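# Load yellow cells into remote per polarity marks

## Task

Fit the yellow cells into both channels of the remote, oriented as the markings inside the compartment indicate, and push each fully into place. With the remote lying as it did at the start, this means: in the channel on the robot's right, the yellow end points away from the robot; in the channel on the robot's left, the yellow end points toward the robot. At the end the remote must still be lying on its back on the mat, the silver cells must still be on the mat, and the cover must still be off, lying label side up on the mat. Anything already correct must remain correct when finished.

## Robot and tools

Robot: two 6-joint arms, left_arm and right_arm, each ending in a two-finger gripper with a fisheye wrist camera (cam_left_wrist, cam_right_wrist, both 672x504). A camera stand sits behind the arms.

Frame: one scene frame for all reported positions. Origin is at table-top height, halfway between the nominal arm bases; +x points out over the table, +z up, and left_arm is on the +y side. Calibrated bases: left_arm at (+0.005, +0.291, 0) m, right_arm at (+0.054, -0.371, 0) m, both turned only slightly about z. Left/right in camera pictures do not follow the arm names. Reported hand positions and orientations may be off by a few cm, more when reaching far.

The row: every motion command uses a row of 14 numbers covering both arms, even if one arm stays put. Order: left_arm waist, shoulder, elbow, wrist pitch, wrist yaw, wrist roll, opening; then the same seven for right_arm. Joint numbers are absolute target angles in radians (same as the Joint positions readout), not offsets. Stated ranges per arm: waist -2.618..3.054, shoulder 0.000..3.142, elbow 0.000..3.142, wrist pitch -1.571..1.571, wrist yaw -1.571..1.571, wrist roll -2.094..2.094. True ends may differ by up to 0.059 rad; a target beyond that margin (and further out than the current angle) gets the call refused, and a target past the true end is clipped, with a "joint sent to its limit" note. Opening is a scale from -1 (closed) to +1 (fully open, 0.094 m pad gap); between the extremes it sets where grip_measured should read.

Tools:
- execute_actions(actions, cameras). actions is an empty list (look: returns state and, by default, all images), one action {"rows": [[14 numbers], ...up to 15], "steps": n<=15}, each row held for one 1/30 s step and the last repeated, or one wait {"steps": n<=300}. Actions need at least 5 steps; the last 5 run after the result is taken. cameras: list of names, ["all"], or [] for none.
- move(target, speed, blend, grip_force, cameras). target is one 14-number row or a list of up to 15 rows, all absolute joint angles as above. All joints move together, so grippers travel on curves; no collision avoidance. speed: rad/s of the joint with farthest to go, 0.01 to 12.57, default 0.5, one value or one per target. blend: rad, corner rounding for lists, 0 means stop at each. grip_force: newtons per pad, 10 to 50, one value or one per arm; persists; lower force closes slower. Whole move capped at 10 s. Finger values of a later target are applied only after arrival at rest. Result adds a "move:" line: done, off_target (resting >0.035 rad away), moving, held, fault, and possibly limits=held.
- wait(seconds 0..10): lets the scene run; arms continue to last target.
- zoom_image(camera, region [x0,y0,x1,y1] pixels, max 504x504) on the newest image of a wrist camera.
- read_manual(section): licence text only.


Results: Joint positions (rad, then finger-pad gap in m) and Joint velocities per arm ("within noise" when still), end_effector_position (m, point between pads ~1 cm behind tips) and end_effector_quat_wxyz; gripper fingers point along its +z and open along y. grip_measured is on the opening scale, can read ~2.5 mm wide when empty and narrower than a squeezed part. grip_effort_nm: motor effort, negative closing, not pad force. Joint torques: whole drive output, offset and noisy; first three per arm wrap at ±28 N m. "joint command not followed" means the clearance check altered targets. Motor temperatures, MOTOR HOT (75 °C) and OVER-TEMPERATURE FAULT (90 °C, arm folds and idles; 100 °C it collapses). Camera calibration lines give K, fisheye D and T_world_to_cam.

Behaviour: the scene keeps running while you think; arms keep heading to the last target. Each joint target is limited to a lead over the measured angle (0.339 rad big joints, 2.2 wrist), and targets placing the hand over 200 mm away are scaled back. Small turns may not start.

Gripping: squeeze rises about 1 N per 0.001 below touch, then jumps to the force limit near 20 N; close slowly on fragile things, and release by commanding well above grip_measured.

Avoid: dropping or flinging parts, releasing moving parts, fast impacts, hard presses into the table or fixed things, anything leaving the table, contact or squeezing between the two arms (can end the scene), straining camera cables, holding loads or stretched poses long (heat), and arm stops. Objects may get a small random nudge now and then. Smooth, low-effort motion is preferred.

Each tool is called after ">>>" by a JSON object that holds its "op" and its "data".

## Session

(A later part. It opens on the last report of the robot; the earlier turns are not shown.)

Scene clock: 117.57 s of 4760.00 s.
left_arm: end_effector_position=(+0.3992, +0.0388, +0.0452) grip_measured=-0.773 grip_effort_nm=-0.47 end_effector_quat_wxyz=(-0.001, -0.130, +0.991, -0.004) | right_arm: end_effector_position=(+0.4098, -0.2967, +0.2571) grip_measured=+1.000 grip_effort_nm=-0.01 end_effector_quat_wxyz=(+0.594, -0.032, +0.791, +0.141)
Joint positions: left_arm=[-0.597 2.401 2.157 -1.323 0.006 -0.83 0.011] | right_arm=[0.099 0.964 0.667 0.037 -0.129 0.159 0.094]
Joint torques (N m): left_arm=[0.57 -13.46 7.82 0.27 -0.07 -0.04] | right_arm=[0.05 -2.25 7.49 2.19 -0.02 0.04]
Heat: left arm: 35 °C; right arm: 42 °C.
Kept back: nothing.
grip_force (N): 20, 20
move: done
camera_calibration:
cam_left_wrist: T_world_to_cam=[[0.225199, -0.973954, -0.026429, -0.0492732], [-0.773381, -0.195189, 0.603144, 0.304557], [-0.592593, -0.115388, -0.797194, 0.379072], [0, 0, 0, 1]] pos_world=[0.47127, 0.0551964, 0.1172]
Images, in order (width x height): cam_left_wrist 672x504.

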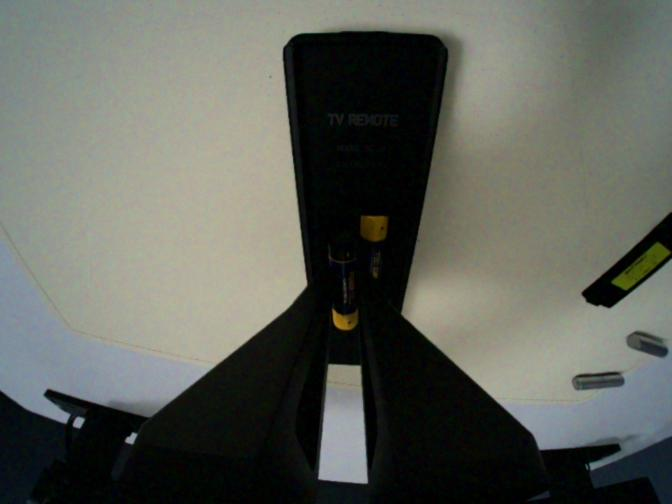

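>>> {"op": "move", "data": {"target": [-0.6073,2.400,2.162,-1.337,0,-0.835,-0.85,0.099,0.964,0.667,0.037,-0.129,0.159,1], "speed": 0.15, "cameras": ["cam_left_wrist"]}}

>>> {"op": "zoom_image", "data": {"camera": "cam_left_wrist", "region": [266, 160, 426, 320]}}

Scene clock: 118.87 s of 4760.00 s.
left_arm: end_effector_position=(+0.3979, +0.0379, +0.0452) grip_measured=-0.773 grip_effort_nm=-0.47 end_effector_quat_wxyz=(-0.002, -0.129, +0.992, -0.003) | right_arm: end_effector_position=(+0.4098, -0.2967, +0.2571) grip_measured=+1.000 grip_effort_nm=-0.01 end_effector_quat_wxyz=(+0.594, -0.032, +0.791, +0.141)
Joint positions: left_arm=[-0.6 2.401 2.157 -1.326 0.006 -0.83 0.011] | right_arm=[0.099 0.964 0.667 0.037 -0.129 0.159 0.094]
Joint torques (N m): left_arm=[-0.49 -13.52 7.84 0.17 -0.07 -0.04] | right_arm=[0.06 -2.25 7.49 2.19 -0.02 0.04]
Heat: left arm: 35 °C; right arm: 42 °C.
Kept back: nothing.
grip_force (N): 20, 20
move: done
camera_calibration:
cam_left_wrist: T_world_to_cam=[[0.222207, -0.974586, -0.0284019, -0.0484377], [-0.772608, -0.193775, 0.604589, 0.302948], [-0.594727, -0.112401, -0.796031, 0.378919], [0, 0, 0, 1]] pos_world=[0.470176, 0.0540878, 0.117097]
Images, in order (width x height): cam_left_wrist 672x504.

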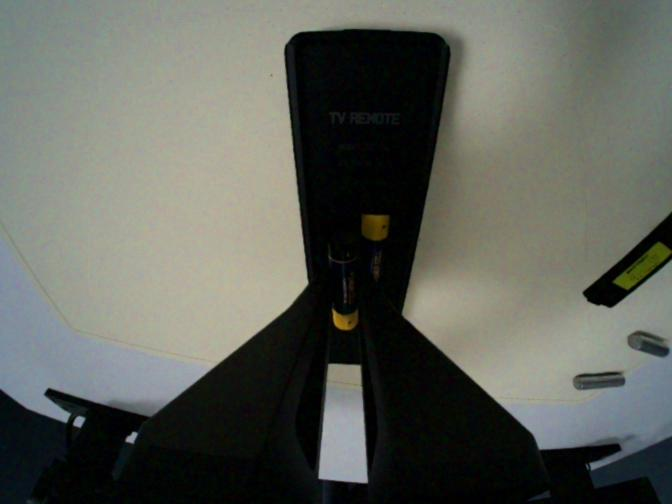

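Scaled by 3.150 from the camera's 672x504 image, which has a finer 960x720 frame.

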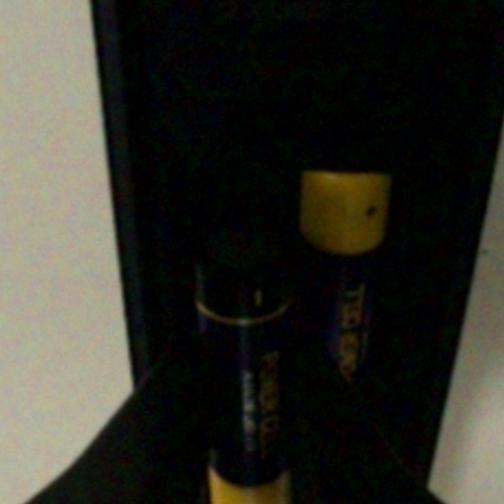

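>>> {"op": "move", "data": {"target": [-0.604,2.402,2.124,-1.294,0,-0.835,-0.85,0.099,0.964,0.667,0.037,-0.129,0.159,1], "speed": 0.15, "cameras": ["cam_left_wrist"]}}

>>> {"op": "zoom_image", "data": {"camera": "cam_left_wrist", "region": [266, 180, 426, 340]}}

Scene clock: 120.13 s of 4760.00 s.
left_arm: end_effector_position=(+0.3976, +0.0381, +0.0398) grip_measured=-0.773 grip_effort_nm=-0.47 end_effector_quat_wxyz=(-0.002, -0.129, +0.992, -0.002) | right_arm: end_effector_position=(+0.4098, -0.2967, +0.2571) grip_measured=+1.000 grip_effort_nm=-0.01 end_effector_quat_wxyz=(+0.594, -0.032, +0.791, +0.141)
Joint positions: left_arm=[-0.6 2.401 2.136 -1.305 0.006 -0.83 0.011] | right_arm=[0.099 0.964 0.667 0.037 -0.129 0.159 0.094]
Joint torques (N m): left_arm=[-0.35 -13.35 6.22 0.4 -0.05 -0.05] | right_arm=[0.06 -2.25 7.5 2.19 -0.02 0.04]
Heat: left arm: 35 °C; right arm: 42 °C.
Kept back: nothing.
grip_force (N): 20, 20
move: done
camera_calibration:
cam_left_wrist: T_world_to_cam=[[0.222115, -0.974584, -0.0291891, -0.0483196], [-0.772029, -0.194078, 0.605231, 0.305752], [-0.595513, -0.111896, -0.795515, 0.374796], [0, 0, 0, 1]] pos_world=[0.469978, 0.0541865, 0.111695]
Images, in order (width x height): cam_left_wrist 672x504.

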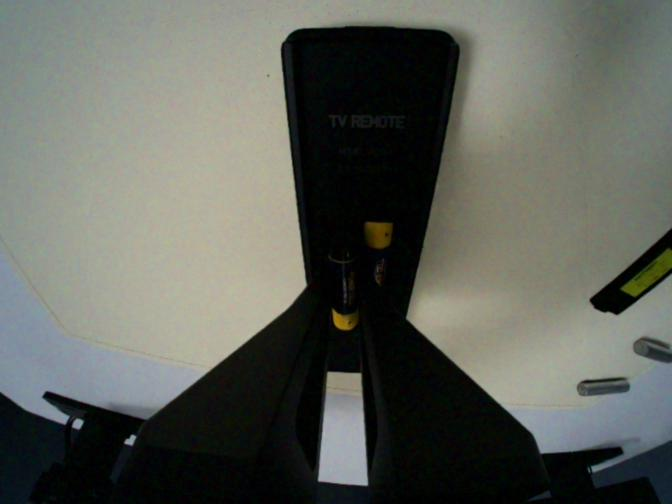

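Scaled by 3.150 from the camera's 672x504 image, which has a finer 960x720 frame.

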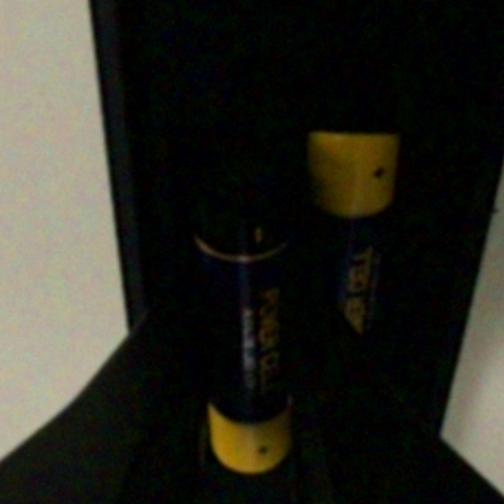

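>>> {"op": "move", "data": {"target": [-0.604,2.402,2.108,-1.280,0,-0.835,-0.85,0.099,0.964,0.667,0.037,-0.129,0.159,1], "speed": 0.15, "cameras": ["cam_left_wrist"]}}

>>> {"op": "zoom_image", "data": {"camera": "cam_left_wrist", "region": [266, 180, 426, 340]}}

Scene clock: 121.07 s of 4760.00 s.
left_arm: end_effector_position=(+0.3978, +0.0379, +0.0364) grip_measured=-0.773 grip_effort_nm=-0.47 end_effector_quat_wxyz=(-0.002, -0.129, +0.992, -0.003) | right_arm: end_effector_position=(+0.4098, -0.2967, +0.2571) grip_measured=+1.000 grip_effort_nm=-0.01 end_effector_quat_wxyz=(+0.594, -0.032, +0.791, +0.141)
Joint positions: left_arm=[-0.6 2.401 2.122 -1.291 0.007 -0.83 0.011] | right_arm=[0.099 0.964 0.667 0.037 -0.129 0.159 0.094]
Joint torques (N m): left_arm=[-0.36 -13.33 6.01 0.37 -0.06 -0.04] | right_arm=[0.06 -2.25 7.49 2.19 -0.02 0.04]
Heat: left arm: 35 °C; right arm: 42 °C.
Kept back: nothing.
grip_force (N): 20, 20
move: done
camera_calibration:
cam_left_wrist: T_world_to_cam=[[0.222137, -0.974618, -0.0278245, -0.0486893], [-0.772698, -0.193376, 0.604603, 0.308149], [-0.594637, -0.112805, -0.796041, 0.371914], [0, 0, 0, 1]] pos_world=[0.470076, 0.0540888, 0.108397]
Images, in order (width x height): cam_left_wrist 672x504.

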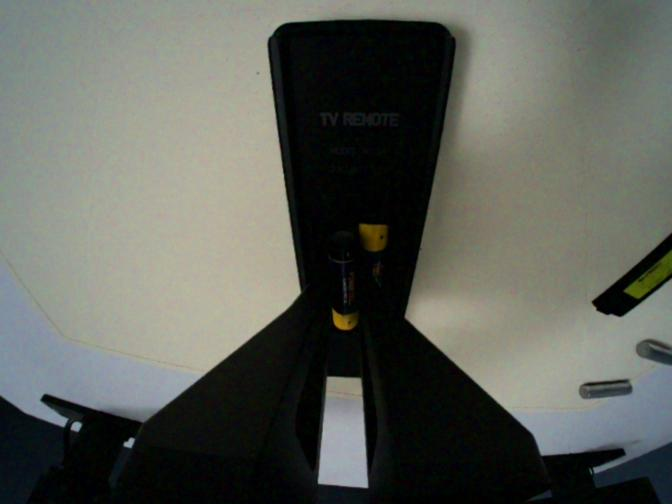

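Scaled by 3.150 from the camera's 672x504 image, which has a finer 960x720 frame.

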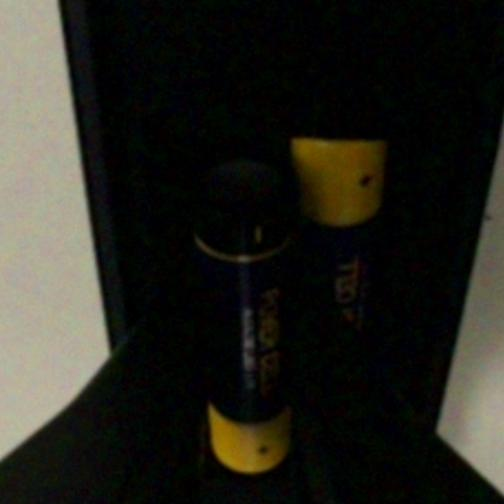

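>>> {"op": "move", "data": {"target": [-0.604,2.402,2.108,-1.280,0,-0.835,-0.71,0.099,0.964,0.667,0.037,-0.129,0.159,1], "speed": 0.15, "cameras": ["cam_left_wrist"]}}

>>> {"op": "zoom_image", "data": {"camera": "cam_left_wrist", "region": [266, 180, 426, 340]}}

Scene clock: 121.93 s of 4760.00 s.
left_arm: end_effector_position=(+0.3979, +0.0379, +0.0364) grip_measured=-0.713 grip_effort_nm=0.17 end_effector_quat_wxyz=(-0.001, -0.129, +0.992, -0.003) | right_arm: end_effector_position=(+0.4098, -0.2967, +0.2571) grip_measured=+1.000 grip_effort_nm=-0.01 end_effector_quat_wxyz=(+0.594, -0.032, +0.791, +0.141)
Joint positions: left_arm=[-0.6 2.401 2.122 -1.29 0.007 -0.83 0.013] | right_arm=[0.099 0.964 0.667 0.037 -0.129 0.159 0.094]
Joint torques (N m): left_arm=[-0.32 -13.35 5.96 0.38 -0.06 -0.04] | right_arm=[0.06 -2.25 7.5 2.19 -0.02 0.04]
Heat: left arm: 35 °C; right arm: 42 °C.
Kept back: nothing.
grip_force (N): 20, 20
move: done
camera_calibration:
cam_left_wrist: T_world_to_cam=[[0.222179, -0.974617, -0.0275472, -0.0487385], [-0.772868, -0.193271, 0.604418, 0.308243], [-0.5944, -0.112999, -0.796191, 0.37183], [0, 0, 0, 1]] pos_world=[0.470076, 0.0540893, 0.108397]
Images, in order (width x height): cam_left_wrist 672x504.

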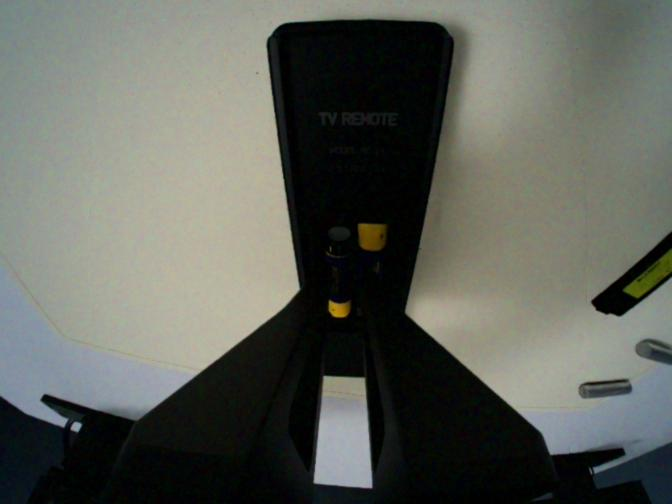

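Scaled by 3.150 from the camera's 672x504 image, which has a finer 960x720 frame.

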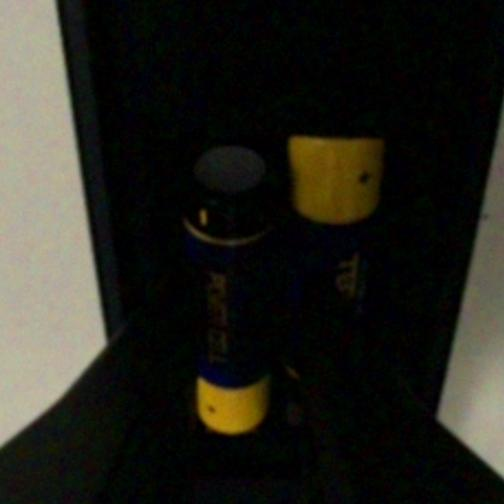

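>>> {"op": "move", "data": {"target": [[-0.60,2.402,2.24,-1.39,0,-0.83,-0.71,0.099,0.964,0.667,0.037,-0.129,0.159,1],[-0.61,2.25,2.24,-1.545,0,-0.82,-0.71,0.099,0.964,0.667,0.037,-0.129,0.159,1]], "speed": 0.3, "blend": [0.02,0], "cameras": ["cam_left_wrist"]}}

>>> {"op": "zoom_image", "data": {"camera": "cam_left_wrist", "region": [276, 100, 436, 260]}}

Scene clock: 123.77 s of 4760.00 s.
left_arm: end_effector_position=(+0.3701, +0.0541, +0.1174) grip_measured=-0.713 grip_effort_nm=0.16 end_effector_quat_wxyz=(-0.007, -0.126, +0.992, +0.001) | right_arm: end_effector_position=(+0.4098, -0.2967, +0.2571) grip_measured=+1.000 grip_effort_nm=-0.01 end_effector_quat_wxyz=(+0.594, -0.032, +0.791, +0.141)
Joint positions: left_arm=[-0.603 2.273 2.224 -1.533 0.007 -0.826 0.013] | right_arm=[0.099 0.964 0.667 0.037 -0.129 0.159 0.094]
Joint torques (N m): left_arm=[-0.53 -14.58 8.79 0.15 -0.04 0.07] | right_arm=[0.06 -2.25 7.5 2.19 -0.01 0.04]
Heat: left arm: 35 °C; right arm: 42 °C.
Kept back: nothing.
grip_force (N): 20, 20
move: done
camera_calibration:
cam_left_wrist: T_world_to_cam=[[0.215147, -0.975869, -0.037316, -0.0207477], [-0.76718, -0.192534, 0.611854, 0.238045], [-0.604274, -0.10301, -0.79009, 0.424004], [0, 0, 0, 1]] pos_world=[0.443302, 0.0692616, 0.188579]
Images, in order (width x height): cam_left_wrist 672x504.

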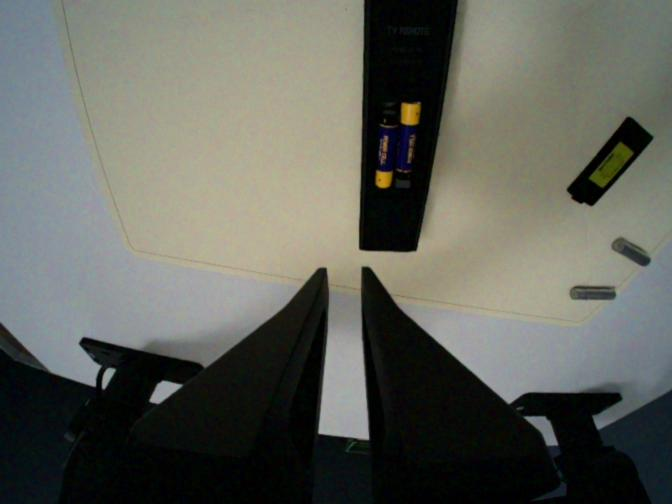

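Scaled by 3.150 from the camera's 672x504 image, which has a finer 960x720 frame.

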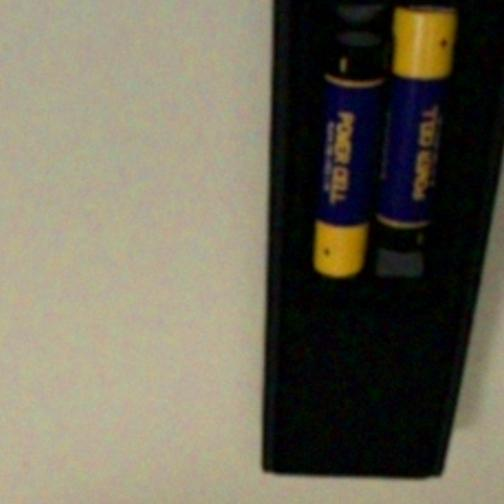

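>>> {"op": "move", "data": {"target": [-0.593,2.428,2.175,-1.345,0,-0.825,-0.96,0.099,0.964,0.667,0.037,-0.129,0.159,1], "speed": 0.3, "cameras": ["cam_left_wrist"]}}

>>> {"op": "zoom_image", "data": {"camera": "cam_left_wrist", "region": [266, 160, 426, 320]}}

Scene clock: 125.60 s of 4760.00 s.
left_arm: end_effector_position=(+0.3952, +0.0379, +0.0480) grip_measured=-0.957 grip_effort_nm=-0.15 end_effector_quat_wxyz=(-0.007, -0.126, +0.992, +0.002) | right_arm: end_effector_position=(+0.4098, -0.2967, +0.2571) grip_measured=+1.000 grip_effort_nm=-0.01 end_effector_quat_wxyz=(+0.594, -0.032, +0.791, +0.141)
Joint positions: left_arm=[-0.603 2.408 2.181 -1.357 0.007 -0.826 0.002] | right_arm=[0.099 0.964 0.667 0.037 -0.129 0.159 0.094]
Joint torques (N m): left_arm=[0.81 -11.67 6.63 0.37 -0.09 0.03] | right_arm=[0.06 -2.25 7.49 2.19 -0.01 0.04]
Heat: left arm: 35 °C; right arm: 43 °C.
Kept back: nothing.
grip_force (N): 20, 20
move: done
camera_calibration:
cam_left_wrist: T_world_to_cam=[[0.215126, -0.975841, -0.0381392, -0.0444419], [-0.766624, -0.192939, 0.612423, 0.29634], [-0.604986, -0.10251, -0.78961, 0.38292], [0, 0, 0, 1]] pos_world=[0.468403, 0.0530603, 0.119177]
Images, in order (width x height): cam_left_wrist 672x504.

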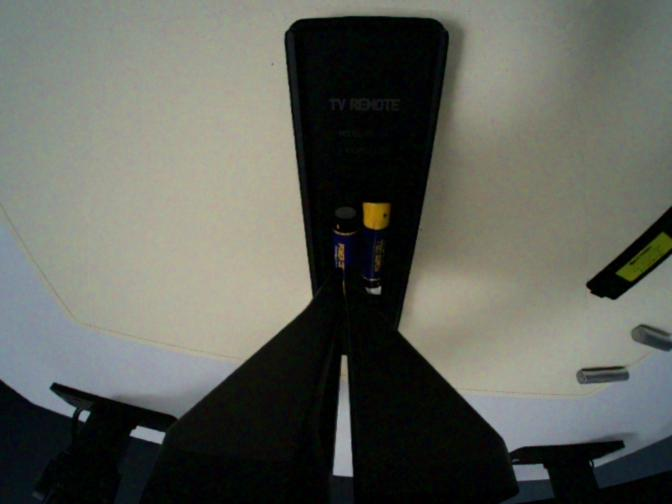

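Scaled by 3.150 from the camera's 672x504 image, which has a finer 960x720 frame.

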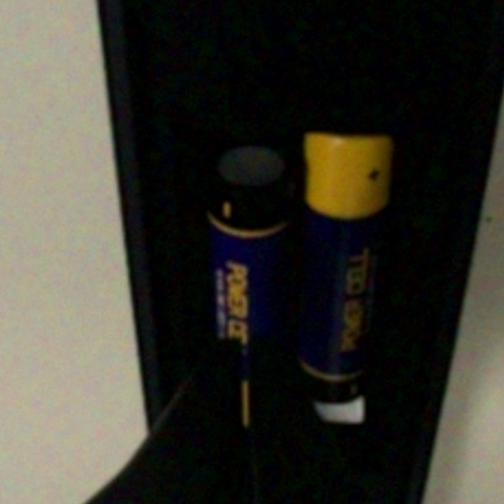

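>>> {"op": "move", "data": {"target": [[-0.579,2.466,2.256,-1.362,0,-0.80,-0.96,0.099,0.964,0.667,0.037,-0.129,0.159,1],[-0.579,2.455,2.170,-1.300,0,-0.80,-0.96,0.099,0.964,0.667,0.037,-0.129,0.159,1]], "speed": 0.15, "cameras": ["cam_left_wrist"]}}

>>> {"op": "zoom_image", "data": {"camera": "cam_left_wrist", "region": [266, 180, 426, 340]}}

Scene clock: 127.73 s of 4760.00 s.
left_arm: end_effector_position=(+0.4070, +0.0406, +0.0375) grip_measured=-0.957 grip_effort_nm=-0.15 end_effector_quat_wxyz=(-0.001, -0.125, +0.992, -0.004) | right_arm: end_effector_position=(+0.4098, -0.2967, +0.2571) grip_measured=+1.000 grip_effort_nm=-0.01 end_effector_quat_wxyz=(+0.594, -0.032, +0.791, +0.141)
Joint positions: left_arm=[-0.585 2.434 2.186 -1.319 0.007 -0.806 0.002] | right_arm=[0.099 0.964 0.667 0.037 -0.129 0.159 0.094]
Joint torques (N m): left_arm=[0.46 -11.85 5.76 0.49 -0.06 0.08] | right_arm=[0.06 -2.25 7.49 2.19 -0.02 0.04]
Heat: left arm: 35 °C; right arm: 43 °C.
Kept back: nothing.
grip_force (N): 20, 20
move: done
camera_calibration:
cam_left_wrist: T_world_to_cam=[[0.213601, -0.976556, -0.0266874, -0.0445947], [-0.775241, -0.186063, 0.603641, 0.315909], [-0.594455, -0.108249, -0.79681, 0.378239], [0, 0, 0, 1]] pos_world=[0.479278, 0.056174, 0.109499]
Images, in order (width x height): cam_left_wrist 672x504.

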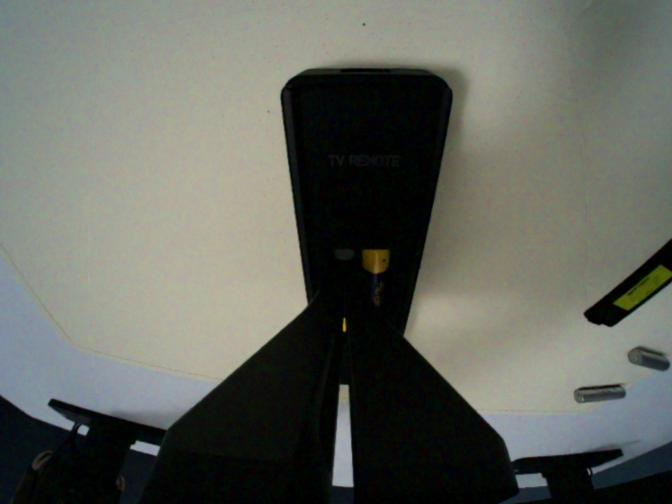

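Scaled by 3.150 from the camera's 672x504 image, which has a finer 960x720 frame.

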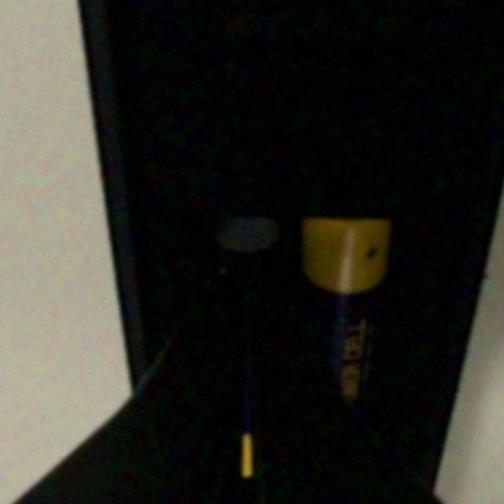

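>>> {"op": "move", "data": {"target": [-0.579,2.465,2.135,-1.29,0,-0.80,-0.96,0.099,0.964,0.667,0.037,-0.129,0.159,1], "speed": 0.15, "cameras": ["cam_left_wrist"]}}

>>> {"op": "zoom_image", "data": {"camera": "cam_left_wrist", "region": [266, 180, 426, 340]}}

Scene clock: 128.67 s of 4760.00 s.
left_arm: end_effector_position=(+0.4067, +0.0408, +0.0351) grip_measured=-0.957 grip_effort_nm=-0.15 end_effector_quat_wxyz=(-0.001, -0.125, +0.992, -0.003) | right_arm: end_effector_position=(+0.4098, -0.2967, +0.2571) grip_measured=+1.000 grip_effort_nm=-0.01 end_effector_quat_wxyz=(+0.594, -0.032, +0.791, +0.141)
Joint positions: left_arm=[-0.585 2.434 2.176 -1.311 0.007 -0.806 0.002] | right_arm=[0.099 0.964 0.667 0.037 -0.129 0.159 0.094]
Joint torques (N m): left_arm=[0.53 -11.02 3.45 0.52 -0.07 0.09] | right_arm=[0.06 -2.25 7.5 2.19 -0.02 0.04]
Heat: left arm: 35 °C; right arm: 43 °C.
Kept back: nothing.
grip_force (N): 20, 20
move: off_target (left_arm); left_arm: the elbow is farthest, 0.041 rad from its target
camera_calibration:
cam_left_wrist: T_world_to_cam=[[0.213642, -0.976526, -0.0274473, -0.0444628], [-0.774632, -0.186457, 0.6043, 0.316944], [-0.595233, -0.107842, -0.796284, 0.376433], [0, 0, 0, 1]] pos_world=[0.479079, 0.056273, 0.106997]
Images, in order (width x height): cam_left_wrist 672x504.

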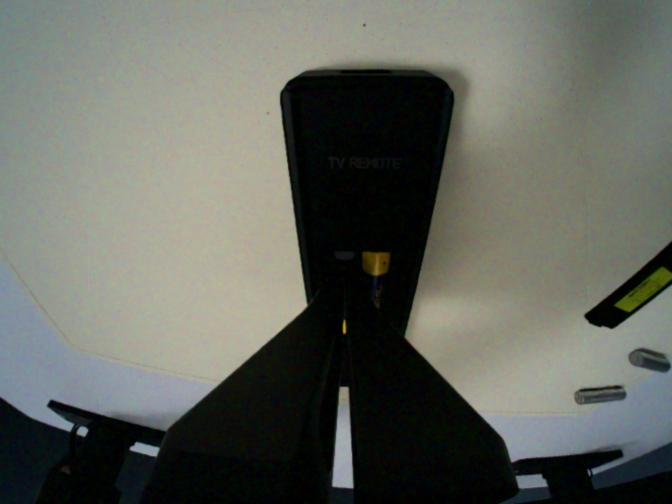

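Scaled by 3.150 from the camera's 672x504 image, which has a finer 960x720 frame.

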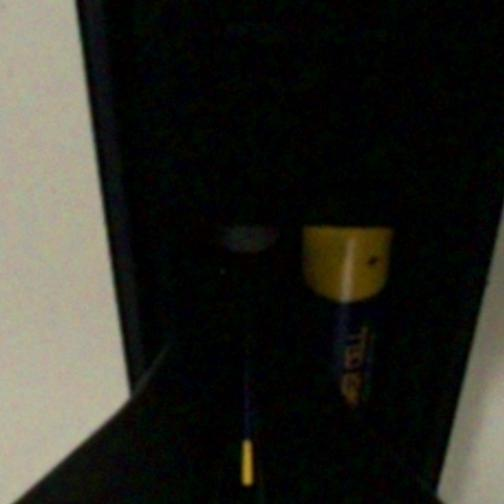

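>>> {"op": "move", "data": {"target": [[-0.585,2.45,2.25,-1.37,0,-0.80,-0.96,0.099,0.964,0.667,0.037,-0.129,0.159,1],[-0.618,2.343,2.115,-1.31,0,-0.84,-0.96,0.099,0.964,0.667,0.037,-0.129,0.159,1],[-0.618,2.360,2.040,-1.252,0,-0.84,-0.96,0.099,0.964,0.667,0.037,-0.129,0.159,1]], "speed": 0.2, "cameras": ["cam_left_wrist"]}}

>>> {"op": "zoom_image", "data": {"camera": "cam_left_wrist", "region": [266, 180, 426, 340]}}

Scene clock: 131.93 s of 4760.00 s.
left_arm: end_effector_position=(+0.3877, +0.0372, +0.0354) grip_measured=-0.957 grip_effort_nm=-0.14 end_effector_quat_wxyz=(-0.005, -0.123, +0.992, +0.000) | right_arm: end_effector_position=(+0.4098, -0.2967, +0.2571) grip_measured=+1.000 grip_effort_nm=-0.01 end_effector_quat_wxyz=(+0.594, -0.032, +0.791, +0.141)
Joint positions: left_arm=[-0.613 2.372 2.067 -1.274 0.006 -0.832 0.002] | right_arm=[0.099 0.964 0.667 0.037 -0.129 0.159 0.094]
Joint torques (N m): left_arm=[-0.35 -14.32 4.83 0.49 -0.07 -0.07] | right_arm=[0.06 -2.25 7.5 2.19 -0.02 0.04]
Heat: left arm: 35 °C; right arm: 43 °C.
Kept back: nothing.
grip_force (N): 20, 20
move: done
camera_calibration:
cam_left_wrist: T_world_to_cam=[[0.210732, -0.976912, -0.035142, -0.0423797], [-0.769949, -0.188023, 0.609775, 0.299406], [-0.602304, -0.101442, -0.791795, 0.367322], [0, 0, 0, 1]] pos_world=[0.460698, 0.0521559, 0.106784]
Images, in order (width x height): cam_left_wrist 672x504.

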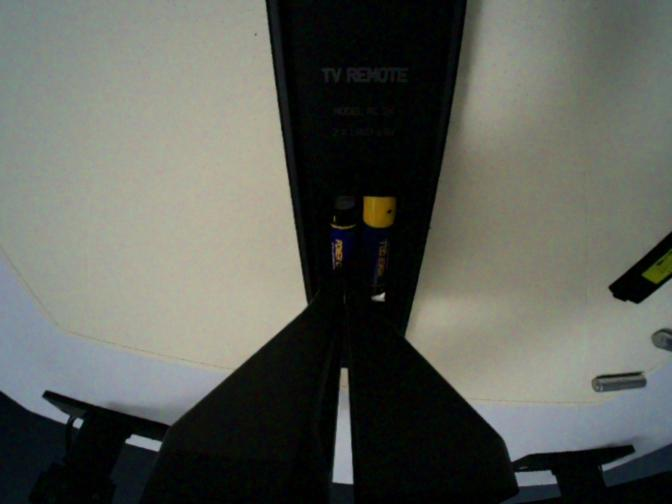

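Scaled by 3.150 from the camera's 672x504 image, which has a finer 960x720 frame.

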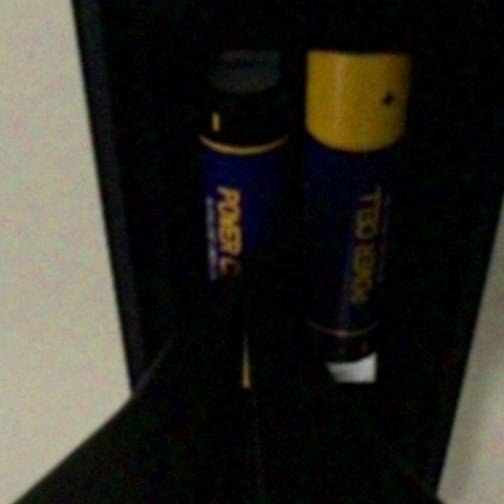

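>>> {"op": "move", "data": {"target": [[-0.613,2.38,2.15,-1.34,0,-0.84,-0.96,0.099,0.964,0.667,0.037,-0.129,0.159,1],[-0.639,2.437,2.208,-1.35,0,-0.857,-0.96,0.099,0.964,0.667,0.037,-0.129,0.159,1],[-0.639,2.43,2.100,-1.275,0,-0.857,-0.96,0.099,0.964,0.667,0.037,-0.129,0.159,1]], "speed": 0.2, "cameras": ["cam_left_wrist"]}}

>>> {"op": "zoom_image", "data": {"camera": "cam_left_wrist", "region": [246, 160, 406, 320]}}

Scene clock: 135.07 s of 4760.00 s.
left_arm: end_effector_position=(+0.3875, +0.0244, +0.0352) grip_measured=-0.957 grip_effort_nm=-0.14 end_effector_quat_wxyz=(-0.006, -0.121, +0.993, +0.000) | right_arm: end_effector_position=(+0.4098, -0.2967, +0.2571) grip_measured=+1.000 grip_effort_nm=-0.01 end_effector_quat_wxyz=(+0.594, -0.032, +0.791, +0.141)
Joint positions: left_arm=[-0.636 2.41 2.132 -1.302 0.008 -0.849 0.002] | right_arm=[0.099 0.964 0.667 0.037 -0.129 0.159 0.094]
Joint torques (N m): left_arm=[-0.38 -11.69 4.3 0.54 -0.06 -0.06] | right_arm=[0.05 -2.25 7.5 2.19 -0.02 0.04]
Heat: left arm: 35 °C; right arm: 43 °C.
Kept back: nothing.
grip_force (N): 20, 20
move: done
camera_calibration:
cam_left_wrist: T_world_to_cam=[[0.205473, -0.978051, -0.0346019, -0.0527873], [-0.77019, -0.183417, 0.610873, 0.296944], [-0.603812, -0.0988681, -0.790972, 0.366262], [0, 0, 0, 1]] pos_world=[0.460703, 0.0390473, 0.106481]
Images, in order (width x height): cam_left_wrist 672x504.

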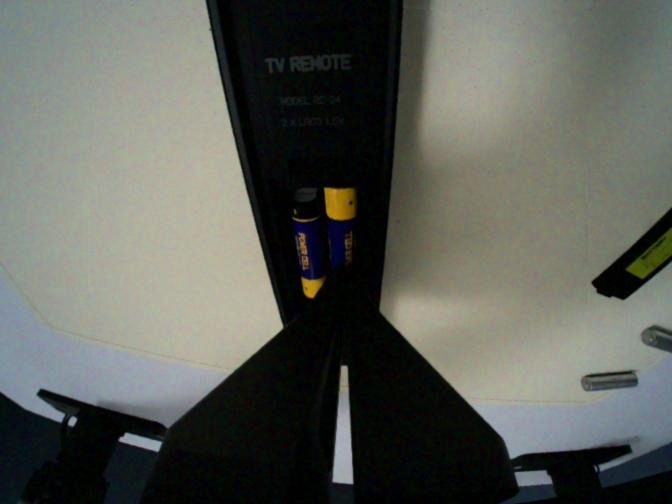

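Scaled by 3.150 from the camera's 672x504 image, which has a finer 960x720 frame.

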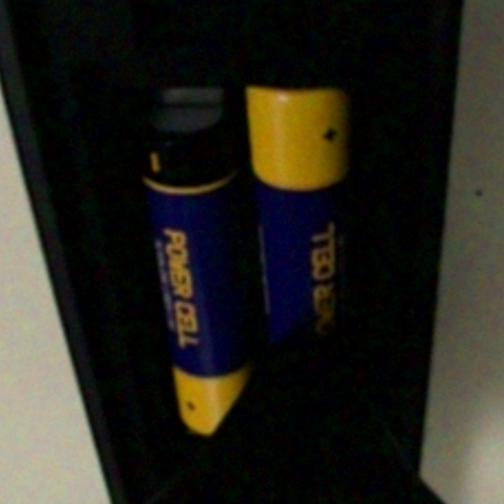

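>>> {"op": "move", "data": {"target": [[-0.636,2.42,2.25,-1.40,0,-0.85,-0.96,0.099,0.964,0.667,0.037,-0.129,0.159,1],[-0.62,2.25,2.24,-1.545,0,-0.83,-0.96,0.099,0.964,0.667,0.037,-0.129,0.159,1]], "speed": 0.3, "blend": [0.02,0], "cameras": ["cam_left_wrist"]}}

>>> {"op": "zoom_image", "data": {"camera": "cam_left_wrist", "region": [296, 80, 436, 220]}}

Scene clock: 137.00 s of 4760.00 s.
left_arm: end_effector_position=(+0.3651, +0.0453, +0.1188) grip_measured=-0.957 grip_effort_nm=-0.14 end_effector_quat_wxyz=(-0.005, -0.119, +0.993, -0.001) | right_arm: end_effector_position=(+0.4098, -0.2967, +0.2571) grip_measured=+1.000 grip_effort_nm=-0.01 end_effector_quat_wxyz=(+0.594, -0.032, +0.791, +0.141)
Joint positions: left_arm=[-0.626 2.272 2.227 -1.533 0.008 -0.836 0.002] | right_arm=[0.099 0.964 0.667 0.037 -0.129 0.159 0.094]
Joint torques (N m): left_arm=[0.44 -14.46 8.44 0.14 -0.08 0.09] | right_arm=[0.06 -2.25 7.49 2.19 -0.02 0.04]
Heat: left arm: 35 °C; right arm: 43 °C.
Kept back: nothing.
grip_force (N): 20, 20
move: done
camera_calibration:
cam_left_wrist: T_world_to_cam=[[0.202527, -0.978718, -0.0330682, -0.0239828], [-0.771753, -0.180304, 0.609826, 0.232915], [-0.60281, -0.0979858, -0.791845, 0.420681], [0, 0, 0, 1]] pos_world=[0.438201, 0.0597439, 0.190284]
Images, in order (width x height): cam_left_wrist 672x504.

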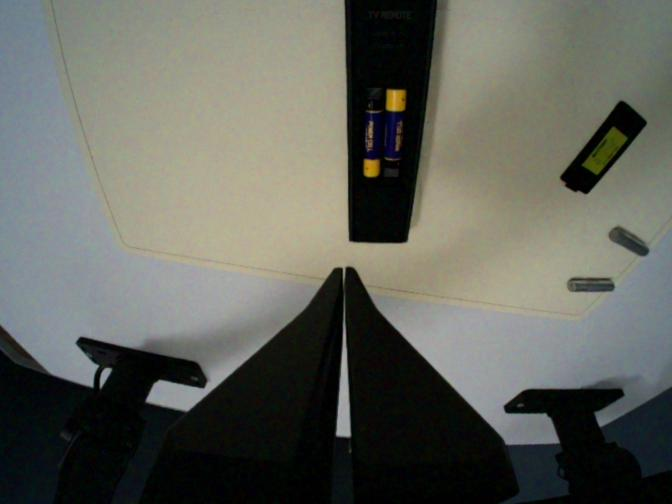

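Scaled by 3.600 from the camera's 672x504 image, which has a finer 960x720 frame.

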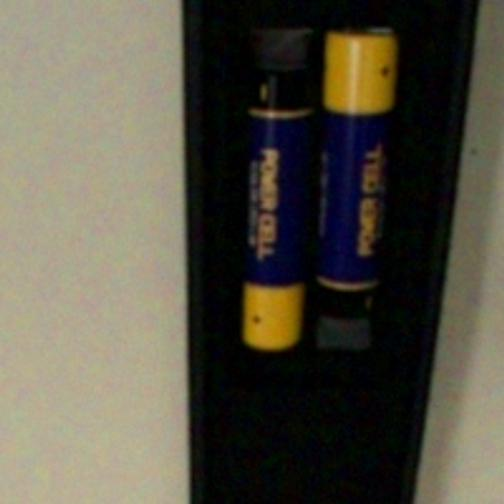

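>>> {"op": "zoom_image", "data": {"camera": "cam_left_wrist", "region": [351, 76, 421, 136]}}

>>> {"op": "zoom_image", "data": {"camera": "cam_left_wrist", "region": [351, 126, 421, 186]}}

Scaled by 7.200 from the camera's 672x504 image, which has a finer 960x720 frame.

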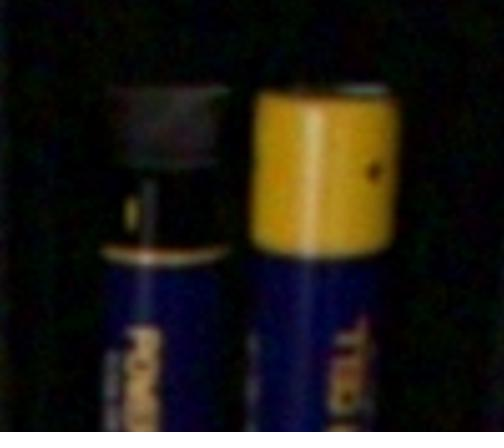

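Scaled by 7.200 from the camera's 672x504 image, which has a finer 960x720 frame.

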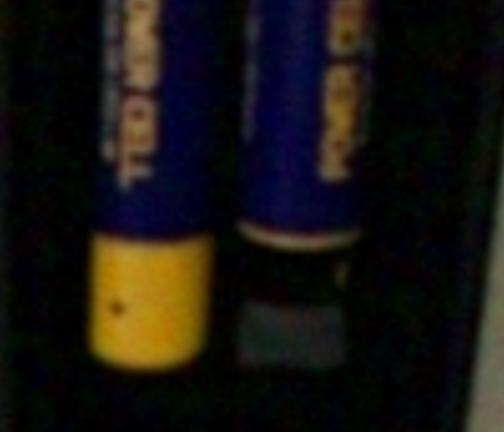

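>>> {"op": "move", "data": {"target": [-0.5885,2.530,2.396,-1.427,0,-0.803,-0.96,0.099,0.964,0.667,0.037,-0.129,0.159,1], "speed": 0.35, "cameras": ["cam_left_wrist"]}}

>>> {"op": "zoom_image", "data": {"camera": "cam_left_wrist", "region": [266, 160, 426, 320]}}

Scene clock: 139.23 s of 4760.00 s.
left_arm: end_effector_position=(+0.4123, +0.0319, +0.0515) grip_measured=-0.957 grip_effort_nm=-0.14 end_effector_quat_wxyz=(-0.003, -0.122, +0.993, -0.003) | right_arm: end_effector_position=(+0.4098, -0.2967, +0.2571) grip_measured=+1.000 grip_effort_nm=-0.01 end_effector_quat_wxyz=(+0.594, -0.032, +0.791, +0.141)
Joint positions: left_arm=[-0.594 2.505 2.371 -1.438 0.008 -0.809 0.002] | right_arm=[0.099 0.964 0.667 0.037 -0.129 0.159 0.094]
Joint torques (N m): left_arm=[0.47 -11.84 9.78 0.37 -0.09 0.09] | right_arm=[0.06 -2.24 7.5 2.19 -0.01 0.04]
Heat: left arm: 35 °C; right arm: 43 °C.
Kept back: nothing.
grip_force (N): 20, 20
move: done
camera_calibration:
cam_left_wrist: T_world_to_cam=[[0.207896, -0.977718, -0.0290888, -0.05133], [-0.773527, -0.182535, 0.606908, 0.308958], [-0.598695, -0.103673, -0.794239, 0.393072], [0, 0, 0, 1]] pos_world=[0.484989, 0.0469603, 0.123191]
Images, in order (width x height): cam_left_wrist 672x504.

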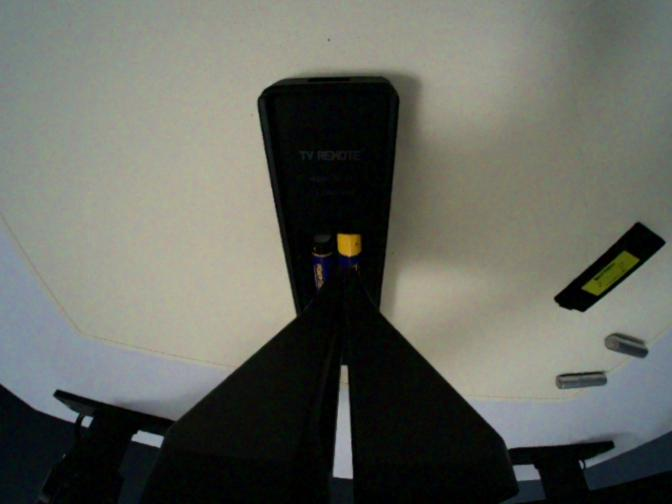

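Scaled by 3.150 from the camera's 672x504 image, which has a finer 960x720 frame.

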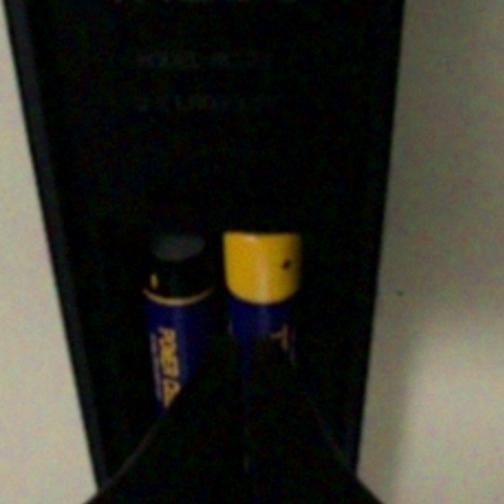

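>>> {"op": "move", "data": {"target": [[-0.606,2.52,2.385,-1.435,0,-0.81,-0.96,0.099,0.964,0.667,0.037,-0.129,0.159,1],[-0.606,2.50,2.262,-1.345,0,-0.81,-0.96,0.099,0.964,0.667,0.037,-0.129,0.159,1]], "speed": 0.2, "cameras": ["cam_left_wrist"]}}

>>> {"op": "zoom_image", "data": {"camera": "cam_left_wrist", "region": [266, 160, 426, 320]}}

Scene clock: 141.17 s of 4760.00 s.
left_arm: end_effector_position=(+0.4088, +0.0305, +0.0356) grip_measured=-0.957 grip_effort_nm=-0.14 end_effector_quat_wxyz=(-0.007, -0.119, +0.993, +0.000) | right_arm: end_effector_position=(+0.4098, -0.2967, +0.2571) grip_measured=+1.000 grip_effort_nm=-0.01 end_effector_quat_wxyz=(+0.594, -0.032, +0.791, +0.141)
Joint positions: left_arm=[-0.6 2.498 2.294 -1.378 0.008 -0.809 0.002] | right_arm=[0.099 0.964 0.667 0.037 -0.129 0.159 0.094]
Joint torques (N m): left_arm=[-0.49 -13.81 4.29 0.6 -0.09 0.01] | right_arm=[0.06 -2.25 7.5 2.19 -0.02 0.04]
Heat: left arm: 35 °C; right arm: 43 °C.
Kept back: nothing.
grip_force (N): 20, 20
move: done
camera_calibration:
cam_left_wrist: T_world_to_cam=[[0.201394, -0.978878, -0.0351847, -0.0494649], [-0.769913, -0.180404, 0.612118, 0.313986], [-0.605537, -0.0961879, -0.789983, 0.38066], [0, 0, 0, 1]] pos_world=[0.482208, 0.044839, 0.106778]
Images, in order (width x height): cam_left_wrist 672x504.

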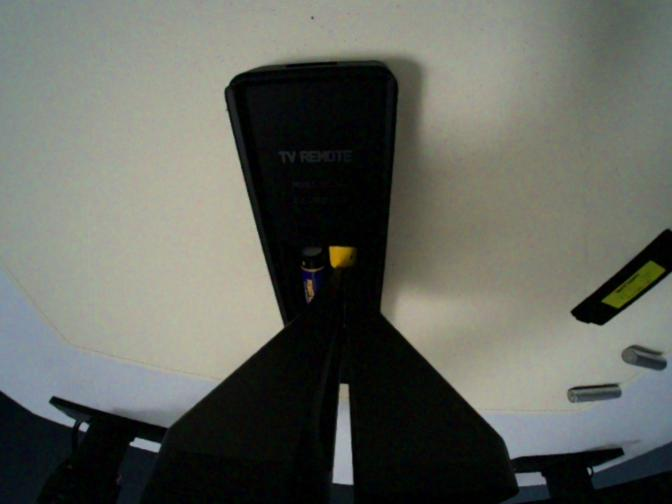

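Scaled by 3.150 from the camera's 672x504 image, which has a finer 960x720 frame.

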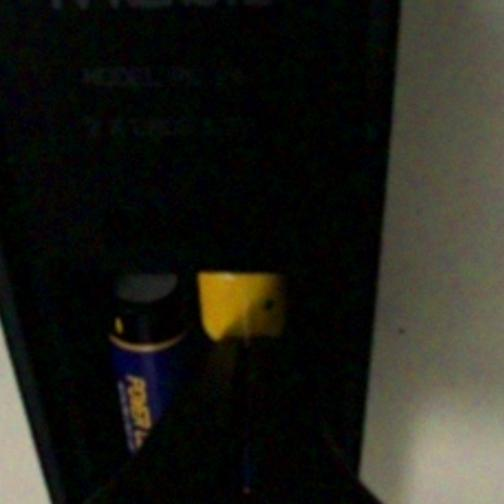

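>>> {"op": "move", "data": {"target": [[-0.60,2.50,2.40,-1.45,0,-0.81,-0.96,0.099,0.964,0.667,0.037,-0.129,0.159,1],[-0.61,2.25,2.24,-1.545,0,-0.83,-0.96,0.099,0.964,0.667,0.037,-0.129,0.159,1]], "speed": 0.3, "blend": [0.02,0], "cameras": ["cam_left_wrist"]}}

>>> {"op": "zoom_image", "data": {"camera": "cam_left_wrist", "region": [306, 80, 426, 200]}}

Scene clock: 143.23 s of 4760.00 s.
left_arm: end_effector_position=(+0.3746, +0.0509, +0.1202) grip_measured=-0.957 grip_effort_nm=-0.14 end_effector_quat_wxyz=(+0.000, -0.123, +0.992, -0.005) | right_arm: end_effector_position=(+0.4098, -0.2967, +0.2571) grip_measured=+1.000 grip_effort_nm=-0.01 end_effector_quat_wxyz=(+0.594, -0.032, +0.791, +0.141)
Joint positions: left_arm=[-0.603 2.283 2.252 -1.534 0.008 -0.822 0.002] | right_arm=[0.099 0.964 0.667 0.037 -0.129 0.159 0.094]
Joint torques (N m): left_arm=[-0.53 -15.73 6.04 0.16 -0.09 -0.08] | right_arm=[0.06 -2.25 7.5 2.19 -0.02 0.04]
Heat: left arm: 35 °C; right arm: 43 °C.
Kept back: nothing.
grip_force (N): 20, 20
move: done
camera_calibration:
cam_left_wrist: T_world_to_cam=[[0.211463, -0.977104, -0.0234824, -0.0250285], [-0.776616, -0.182564, 0.602941, 0.243241], [-0.593423, -0.109263, -0.79744, 0.425798], [0, 0, 0, 1]] pos_world=[0.446875, 0.0664756, 0.192301]
Images, in order (width x height): cam_left_wrist 672x504.

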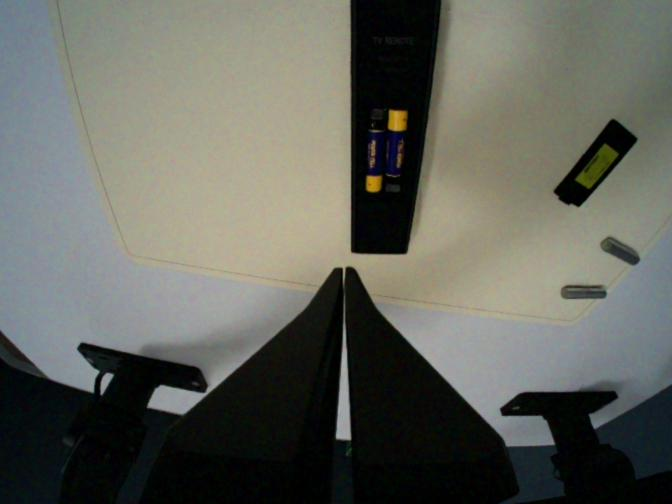

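Scaled by 4.200 from the camera's 672x504 image, which has a finer 960x720 frame.

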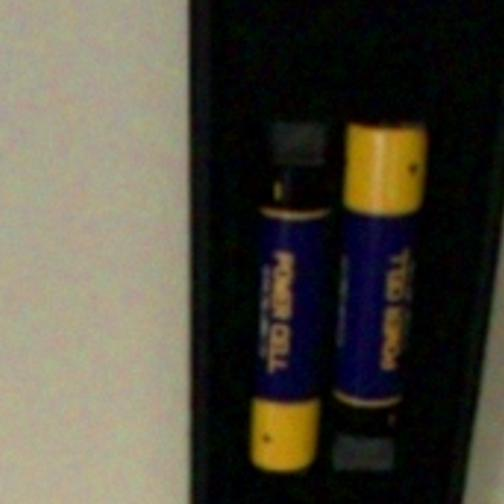

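>>> {"op": "finished_scene", "data": {"scene": 1}}

The scene is finished: the task was done.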